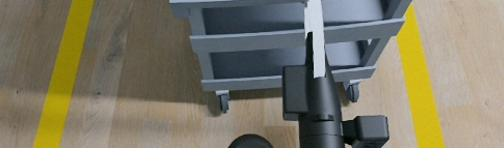

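move:
  blocking: false
  r1: {"base":{"translate_m":0.05},"pace":"slow","contact_limits":{"translate_m":0.4}}

wait:
  seconds: 2

move:
  blocking: false
  r1: {"joints":{"gripper_m":0.1}}

Scene clock: 3799.13 s.
move: r1 moving
r1.base_odometry: x=-1.251 y=+1.470 heading=+0.801
r1.turned_by_wheels: +0.000
r1.turned_by_imu: +0.000
r1.base_tilt: forward=-1.6 right=+1.2
r1.lidar_m: 0.37 0.38 2.09 2.03 1.18 0.88 0.92 1.18 1.29 2.67 2.68 0.43
r1.base_status: translate_m moving
r1.joint_positions: lift_m=+0.684 arm_m=+0.000 wrist_yaw_rad=-0.003 wrist_pitch_rad=+0.004 wrist_roll_rad=+1.568 gripper_m=-0.029
r1.joint_status: not commanded
r1.measured_speeds: translate_m=+0.047 strafe_m=+0.000 rotate_rad=+0.000 lift_m=+0.000 arm_m=+0.000 wrist_yaw_rad=+0.000 wrist_pitch_rad=+0.000 wrist_roll_rad=+0.000
r1.motor_effort: lift_m=+23(23) arm_m=+4(4) wheel_0=+7(9) wheel_1=+5(6) wheel_2=-7(11)
r1.servo_current: wrist_yaw_rad=52(72) wrist_pitch_rad=46(52) wrist_roll_rad=59(65) gripper_m=52(59)
r1.contact_limits: translate_m 0.4
r1.hand_pose: x=+0.4590 y=-0.0882 z=+0.8607 quat_wxyz=(+0.708, +0.706, +0.001, -0.002) (m; r1's base frame)
r1.wrist_depth_mm: - - - 244 245 1499 1229 / - - - 180 242 1537 - / - - - 177 239 - - / - 436 439 235 236 - - / - 442 449 231 234 - - / - 452 211 179 229 - - / - 144 183 148 227 - -
r2: as last shown
r2.turned_by_imu: +0.000
r2.lidar_m: 0.40 0.43 3.47 4.24 4.67 2.27 1.42 1.29 1.33 1.24 1.13 0.89
r2.motor_effort: lift_m=+20(20) arm_m=-3(4) wheel_0=-12(13) wheel_1=-9(9) wheel_2=+11(11)
r2.servo_current: wrist_yaw_rad=85(98) wrist_pitch_rad=46(46) wrist_roll_rad=52(59) gripper_m=98(104)
r2.wrist_depth_mm: - - 229 162 249 258 267 / - - 231 235 250 259 268 / - - 233 164 250 260 271 / - - 234 165 252 262 272 / - - 235 166 254 264 274 / - - 232 167 178 266 277 / - - 235 - 258 263 277
pictures: none

Scene clock: 3800.33 s.
earlier move: r1 done
r1.base_odometry: x=-1.225 y=+1.497 heading=+0.801
r1.turned_by_wheels: +0.000
r1.turned_by_imu: +0.000
r1.base_tilt: forward=-1.6 right=+1.2
r1.lidar_m: 0.37 0.39 2.10 2.02 1.30 0.93 0.93 1.23 1.36 2.67 2.63 0.41
r1.base_status: done
r1.joint_positions: lift_m=+0.684 arm_m=+0.000 wrist_yaw_rad=-0.003 wrist_pitch_rad=+0.004 wrist_roll_rad=+1.568 gripper_m=-0.029
r1.joint_status: not commanded
r1.measured_speeds: all 0
r1.motor_effort: lift_m=+23(23) arm_m=+4(4) wheel_0=+5(10) wheel_1=+2(8) wheel_2=-3(11)
r1.servo_current: wrist_yaw_rad=52(72) wrist_pitch_rad=39(52) wrist_roll_rad=59(65) gripper_m=52(59)
r1.contact_limits: translate_m 0.4
r1.hand_pose: x=+0.4590 y=-0.0882 z=+0.8607 quat_wxyz=(+0.708, +0.706, +0.001, -0.002) (m; r1's base frame)
r1.wrist_depth_mm: - - - 238 239 1576 1205 / - - - 176 238 1576 - / - 427 430 175 236 - - / - 436 436 174 235 - - / - 449 452 231 232 - - / - 452 208 178 231 - - / - 144 473 151 229 - -
r2.base_odometry: x=-2.695 y=+0.155 heading=-2.611
r2.turned_by_wheels: +0.000
r2.turned_by_imu: +0.000
r2.base_tilt: forward=-0.6 right=+0.1
r2.lidar_m: 0.38 0.44 3.49 4.23 4.67 2.24 1.45 1.27 1.33 1.27 1.14 0.85
r2.base_status: not commanded
r2.joint_positions: lift_m=+0.900 arm_m=+0.000 wrist_yaw_rad=+0.656 wrist_pitch_rad=+0.001 wrist_roll_rad=+0.000 gripper_m=-0.029
r2.joint_status: not commanded
r2.measured_speeds: all 0
r2.motor_effort: lift_m=+20(20) arm_m=-3(4) wheel_0=-13(13) wheel_1=-9(9) wheel_2=+10(11)
r2.servo_current: wrist_yaw_rad=85(98) wrist_pitch_rad=39(46) wrist_roll_rad=52(59) gripper_m=104(111)
r2.hand_pose: x=+0.4528 y=+0.1066 z=+1.0777 quat_wxyz=(+0.947, +0.000, +0.000, +0.322) (m; r2's base frame)
r2.wrist_depth_mm: - - 230 162 249 258 268 / - - 231 235 250 258 268 / - - 232 164 251 262 271 / - - 235 165 252 262 272 / - - 236 167 255 265 274 / - - 232 167 178 267 277 / - - 235 - 257 263 277
wait: 1.20 of 2 s (r1 has come to rest)
pictures: none

Scene clock: 3800.83 s.
move: r1 moving
r1.base_odometry: x=-1.225 y=+1.497 heading=+0.801
r1.turned_by_wheels: +0.000
r1.turned_by_imu: +0.000
r1.base_tilt: forward=-1.6 right=+1.3
r1.lidar_m: 0.37 0.42 2.11 2.03 1.27 0.93 0.94 1.22 1.36 2.66 2.60 0.45
r1.base_status: not commanded
r1.joint_positions: lift_m=+0.684 arm_m=+0.000 wrist_yaw_rad=-0.003 wrist_pitch_rad=+0.004 wrist_roll_rad=+1.568 gripper_m=-0.004
r1.joint_status: gripper_m moving
r1.measured_speeds: all 0
r1.motor_effort: lift_m=+23(23) arm_m=+4(4) wheel_0=+5(5) wheel_1=+2(2) wheel_2=-3(3)
r1.servo_current: wrist_yaw_rad=46(59) wrist_pitch_rad=46(52) wrist_roll_rad=52(65) gripper_m=72(78)
r1.contact_limits: translate_m 0.4
r1.hand_pose: x=+0.4590 y=-0.0882 z=+0.8607 quat_wxyz=(+0.708, +0.706, +0.001, -0.002) (m; r1's base frame)
r1.wrist_depth_mm: - - - 182 244 1618 1182 / - - - 180 242 1618 - / - 433 439 178 239 - - / - 442 445 236 238 - - / - 449 452 176 236 - - / - 459 459 185 234 - - / - 466 181 154 231 - -
r2: as last shown
r2.lidar_m: 0.40 0.46 3.48 4.22 4.67 2.24 1.44 1.29 1.30 1.26 1.13 0.87
r2.servo_current: wrist_yaw_rad=78(91) wrist_pitch_rad=39(39) wrist_roll_rad=52(52) gripper_m=104(111)
r2.wrist_depth_mm: - - 229 162 249 258 268 / - - 231 235 251 258 270 / - - 232 164 251 260 271 / - - 233 165 252 263 272 / - - 236 167 255 264 274 / - - 233 167 178 266 276 / - - 236 - 258 263 278
pictures: none

move:
  blocking: false
  r1: {"base":{"translate_m":-0.4},"pace":"slow"}
  r2: {"base":{"translate_m":0.113,"strafe_m":0.098},"pace":"slow","contact_limits":{"translate_m":0.4}}

wait:
  seconds: 2.5

Scene clock: 3807.50 s.
earlier move: r1 done
move: r1 moving; r2 moving
r1.base_odometry: x=-1.234 y=+1.488 heading=+0.801
r1.turned_by_wheels: +0.000
r1.turned_by_imu: -0.001
r1.base_tilt: forward=-1.6 right=+1.3
r1.lidar_m: 0.38 0.41 2.11 2.04 1.27 0.90 0.92 1.21 1.33 2.66 2.65 0.44
r1.base_status: translate_m moving
r1.joint_positions: lift_m=+0.684 arm_m=+0.000 wrist_yaw_rad=-0.003 wrist_pitch_rad=+0.002 wrist_roll_rad=+1.568 gripper_m=+0.100
r1.joint_status: all done
r1.measured_speeds: translate_m=-0.046 strafe_m=+0.000 rotate_rad=-0.001 lift_m=+0.000 arm_m=+0.000 wrist_yaw_rad=+0.000 wrist_pitch_rad=+0.000 wrist_roll_rad=+0.000
r1.motor_effort: lift_m=+22(23) arm_m=+4(4) wheel_0=-5(5) wheel_1=-3(5) wheel_2=+5(7)
r1.servo_current: wrist_yaw_rad=65(65) wrist_pitch_rad=46(46) wrist_roll_rad=59(59) gripper_m=46(46)
r1.hand_pose: x=+0.4590 y=-0.0882 z=+0.8613 quat_wxyz=(+0.708, +0.706, +0.000, -0.002) (m; r1's base frame)
r1.wrist_depth_mm: - - - 260 263 1537 1182 / - - - 199 259 1618 - / - - - 195 256 - - / - 455 455 253 254 - - / - 462 466 250 251 - - / - 211 473 190 193 - - / - 477 484 144 245 - -
r2.base_odometry: x=-2.699 y=+0.143 heading=-2.613
r2.turned_by_wheels: -0.002
r2.turned_by_imu: -0.001
r2.base_tilt: forward=-0.7 right=+0.1
r2.lidar_m: 0.41 0.44 3.46 4.25 4.67 2.29 1.47 1.32 1.32 1.26 1.13 0.84
r2.base_status: translate_m moving; strafe_m moving
r2.joint_positions: lift_m=+0.900 arm_m=+0.000 wrist_yaw_rad=+0.656 wrist_pitch_rad=+0.001 wrist_roll_rad=+0.000 gripper_m=-0.029
r2.joint_status: not commanded
r2.measured_speeds: translate_m=+0.037 strafe_m=+0.034 rotate_rad=-0.001 lift_m=+0.000 arm_m=+0.000 wrist_yaw_rad=+0.000 wrist_pitch_rad=+0.000 wrist_roll_rad=+0.000
r2.motor_effort: lift_m=+20(20) arm_m=-3(4) wheel_0=-19(20) wheel_1=+1(6) wheel_2=-4(11)
r2.servo_current: wrist_yaw_rad=85(85) wrist_pitch_rad=46(52) wrist_roll_rad=46(59) gripper_m=104(111)
r2.contact_limits: translate_m 0.4
r2.hand_pose: x=+0.4528 y=+0.1066 z=+1.0777 quat_wxyz=(+0.947, +0.000, +0.000, +0.322) (m; r2's base frame)
r2.wrist_depth_mm: - - 231 161 248 258 267 / - - 233 162 249 257 267 / - - 234 163 251 259 268 / - - 235 164 251 262 270 / - - 236 165 254 262 271 / - - 233 167 178 264 273 / - - 236 - 257 264 274
pictures: none

Scene clock: 3809.73 s.
earlier move: r1 moving; r2 done
r1.base_odometry: x=-1.381 y=+1.337 heading=+0.801
r1.turned_by_wheels: +0.000
r1.turned_by_imu: +0.000
r1.base_tilt: forward=-1.6 right=+1.3
r1.lidar_m: 0.59 2.21 2.11 2.05 0.95 0.73 - 1.08 1.05 2.66 2.79 0.66
r1.base_status: translate_m moving
r1.joint_positions: lift_m=+0.684 arm_m=+0.000 wrist_yaw_rad=-0.002 wrist_pitch_rad=+0.002 wrist_roll_rad=+1.568 gripper_m=+0.100
r1.joint_status: all done
r1.measured_speeds: translate_m=-0.099 strafe_m=+0.000 rotate_rad=+0.000 lift_m=+0.000 arm_m=+0.000 wrist_yaw_rad=+0.000 wrist_pitch_rad=+0.000 wrist_roll_rad=+0.000
r1.motor_effort: lift_m=+22(23) arm_m=+4(4) wheel_0=-5(7) wheel_1=-4(6) wheel_2=+3(7)
r1.servo_current: wrist_yaw_rad=52(78) wrist_pitch_rad=39(52) wrist_roll_rad=52(65) gripper_m=39(52)
r1.hand_pose: x=+0.4590 y=-0.0881 z=+0.8613 quat_wxyz=(+0.708, +0.706, +0.000, -0.002) (m; r1's base frame)
r1.wrist_depth_mm: - - - - - 1537 1229 / - - - 399 466 488 - / - - - 399 - - - / - - 668 654 1060 - - / - - 676 676 452 - - / - 190 216 394 193 - - / - 144 - 140 - 477 -
r2.base_odometry: x=-2.743 y=+0.014 heading=-2.612
r2.turned_by_wheels: +0.001
r2.turned_by_imu: +0.000
r2.base_tilt: forward=-0.6 right=+0.0
r2.lidar_m: 0.41 0.45 3.33 4.09 4.66 2.55 1.60 1.42 1.45 1.26 1.14 0.72
r2.base_status: done
r2.joint_positions: lift_m=+0.900 arm_m=+0.000 wrist_yaw_rad=+0.656 wrist_pitch_rad=+0.001 wrist_roll_rad=+0.000 gripper_m=-0.029
r2.joint_status: not commanded
r2.measured_speeds: all 0
r2.motor_effort: lift_m=+20(20) arm_m=-3(4) wheel_0=-8(20) wheel_1=+0(6) wheel_2=-3(11)
r2.servo_current: wrist_yaw_rad=91(98) wrist_pitch_rad=39(52) wrist_roll_rad=46(65) gripper_m=98(111)
r2.contact_limits: translate_m 0.4
r2.hand_pose: x=+0.4528 y=+0.1066 z=+1.0777 quat_wxyz=(+0.947, +0.000, +0.000, +0.322) (m; r2's base frame)
r2.wrist_depth_mm: - - 241 161 240 237 237 / - - 244 163 241 240 239 / - - 243 164 241 241 240 / - - 246 165 243 242 242 / - - 247 166 244 244 242 / - - 247 167 179 245 245 / - - 250 - 247 246 246
wait: 2.23 of 2.5 s (r2 has come to rest)
pictures: none

move:
  blocking: false
  r2: {"base":{"translate_m":0.266,"strafe_m":0.134},"pace":"slow","contact_limits":{"translate_m":0.4}}

wait:
  seconds: 2.6

Scene clock: 3824.73 s.
earlier move: r1 done
move: r2 moving
r1.base_odometry: x=-1.504 y=+1.210 heading=+0.801
r1.turned_by_wheels: +0.000
r1.turned_by_imu: +0.000
r1.base_tilt: forward=-1.6 right=+1.3
r1.lidar_m: 0.78 2.37 2.11 1.90 0.71 0.56 - 1.03 0.95 2.22 2.78 0.82
r1.base_status: done
r1.joint_positions: lift_m=+0.684 arm_m=+0.000 wrist_yaw_rad=-0.002 wrist_pitch_rad=+0.002 wrist_roll_rad=+1.568 gripper_m=+0.100
r1.joint_status: not commanded
r1.measured_speeds: all 0
r1.motor_effort: lift_m=+22(22) arm_m=+4(4) wheel_0=-2(3) wheel_1=-2(2) wheel_2=+2(2)
r1.servo_current: wrist_yaw_rad=46(78) wrist_pitch_rad=46(52) wrist_roll_rad=46(72) gripper_m=46(46)
r1.hand_pose: x=+0.4590 y=-0.0881 z=+0.8613 quat_wxyz=(+0.708, +0.706, +0.000, -0.002) (m; r1's base frame)
r1.wrist_depth_mm: - - - - - 1708 1205 / - - - - - 1576 1160 / - - - 946 - 647 - / - - 842 627 - 634 - / - - 866 634 - 634 - / - - 216 627 193 627 1138 / - - - 144 - 1808 1205
r2.base_odometry: x=-2.750 y=+0.002 heading=-2.612
r2.turned_by_wheels: +0.000
r2.turned_by_imu: +0.001
r2.base_tilt: forward=-0.7 right=+0.0
r2.lidar_m: 0.38 0.44 3.29 4.03 4.66 2.55 1.61 1.45 1.47 1.26 1.13 0.73
r2.base_status: translate_m moving; strafe_m moving
r2.joint_positions: lift_m=+0.900 arm_m=+0.000 wrist_yaw_rad=+0.657 wrist_pitch_rad=+0.001 wrist_roll_rad=+0.000 gripper_m=-0.029
r2.joint_status: not commanded
r2.measured_speeds: translate_m=+0.048 strafe_m=+0.025 rotate_rad=-0.003 lift_m=+0.000 arm_m=+0.000 wrist_yaw_rad=+0.015 wrist_pitch_rad=+0.000 wrist_roll_rad=+0.000
r2.motor_effort: lift_m=+20(20) arm_m=-3(4) wheel_0=+1(7) wheel_1=+4(6) wheel_2=-7(7)
r2.servo_current: wrist_yaw_rad=78(91) wrist_pitch_rad=39(46) wrist_roll_rad=46(52) gripper_m=98(104)
r2.contact_limits: translate_m 0.4
r2.hand_pose: x=+0.4527 y=+0.1068 z=+1.0777 quat_wxyz=(+0.947, +0.000, +0.000, +0.322) (m; r2's base frame)
r2.wrist_depth_mm: - - 242 161 238 237 236 / - - 243 162 239 237 236 / - - 245 165 241 238 236 / - - 246 163 243 240 238 / - - 248 167 245 241 240 / - - 185 166 181 243 241 / - - 250 - 247 243 243
pictures: none

Scene clock: 3827.33 s.
earlier move: r2 moving
r1.base_odometry: x=-1.504 y=+1.210 heading=+0.801
r1.turned_by_wheels: +0.000
r1.turned_by_imu: +0.000
r1.base_tilt: forward=-1.6 right=+1.3
r1.lidar_m: 0.78 2.37 2.13 1.91 0.71 0.53 1.67 1.03 0.95 2.24 2.79 0.83
r1.base_status: done
r1.joint_positions: lift_m=+0.684 arm_m=+0.000 wrist_yaw_rad=-0.002 wrist_pitch_rad=+0.002 wrist_roll_rad=+1.568 gripper_m=+0.100
r1.joint_status: not commanded
r1.measured_speeds: all 0
r1.motor_effort: lift_m=+22(22) arm_m=+4(4) wheel_0=-2(3) wheel_1=-2(2) wheel_2=+2(2)
r1.servo_current: wrist_yaw_rad=59(78) wrist_pitch_rad=39(52) wrist_roll_rad=46(72) gripper_m=39(52)
r1.hand_pose: x=+0.4590 y=-0.0881 z=+0.8613 quat_wxyz=(+0.708, +0.706, +0.000, -0.002) (m; r1's base frame)
r1.wrist_depth_mm: - - - - - 1708 1229 / - - - - - 1618 1160 / - - - 946 - 640 - / - - 842 634 - 634 - / - - 854 627 - 634 - / - - 215 627 192 627 1118 / - - - 144 - 1808 1205
r2.base_odometry: x=-2.886 y=-0.209 heading=-2.611
r2.turned_by_wheels: +0.002
r2.turned_by_imu: +0.005
r2.base_tilt: forward=-0.6 right=+0.0
r2.lidar_m: 0.40 0.42 3.06 3.82 4.71 2.94 1.88 1.69 1.73 1.23 1.08 0.62
r2.base_status: translate_m moving; strafe_m moving
r2.joint_positions: lift_m=+0.900 arm_m=+0.000 wrist_yaw_rad=+0.678 wrist_pitch_rad=+0.001 wrist_roll_rad=+0.000 gripper_m=-0.029
r2.joint_status: not commanded
r2.measured_speeds: translate_m=+0.079 strafe_m=+0.039 rotate_rad=-0.004 lift_m=+0.000 arm_m=+0.000 wrist_yaw_rad=+0.000 wrist_pitch_rad=+0.000 wrist_roll_rad=+0.000
r2.motor_effort: lift_m=+20(20) arm_m=-3(4) wheel_0=+11(18) wheel_1=+5(8) wheel_2=+1(8)
r2.servo_current: wrist_yaw_rad=46(91) wrist_pitch_rad=39(46) wrist_roll_rad=46(59) gripper_m=104(111)
r2.contact_limits: translate_m 0.4
r2.hand_pose: x=+0.4504 y=+0.1127 z=+1.0777 quat_wxyz=(+0.943, +0.000, +0.000, +0.332) (m; r2's base frame)
r2.wrist_depth_mm: - - - 164 222 204 193 / - - - 165 224 206 195 / - - - 165 225 207 196 / - - - 166 225 209 198 / - - - 166 229 210 198 / - - 187 167 181 211 198 / - - - - 227 204 200
wait: 2.60 s; no rest
pictures: none


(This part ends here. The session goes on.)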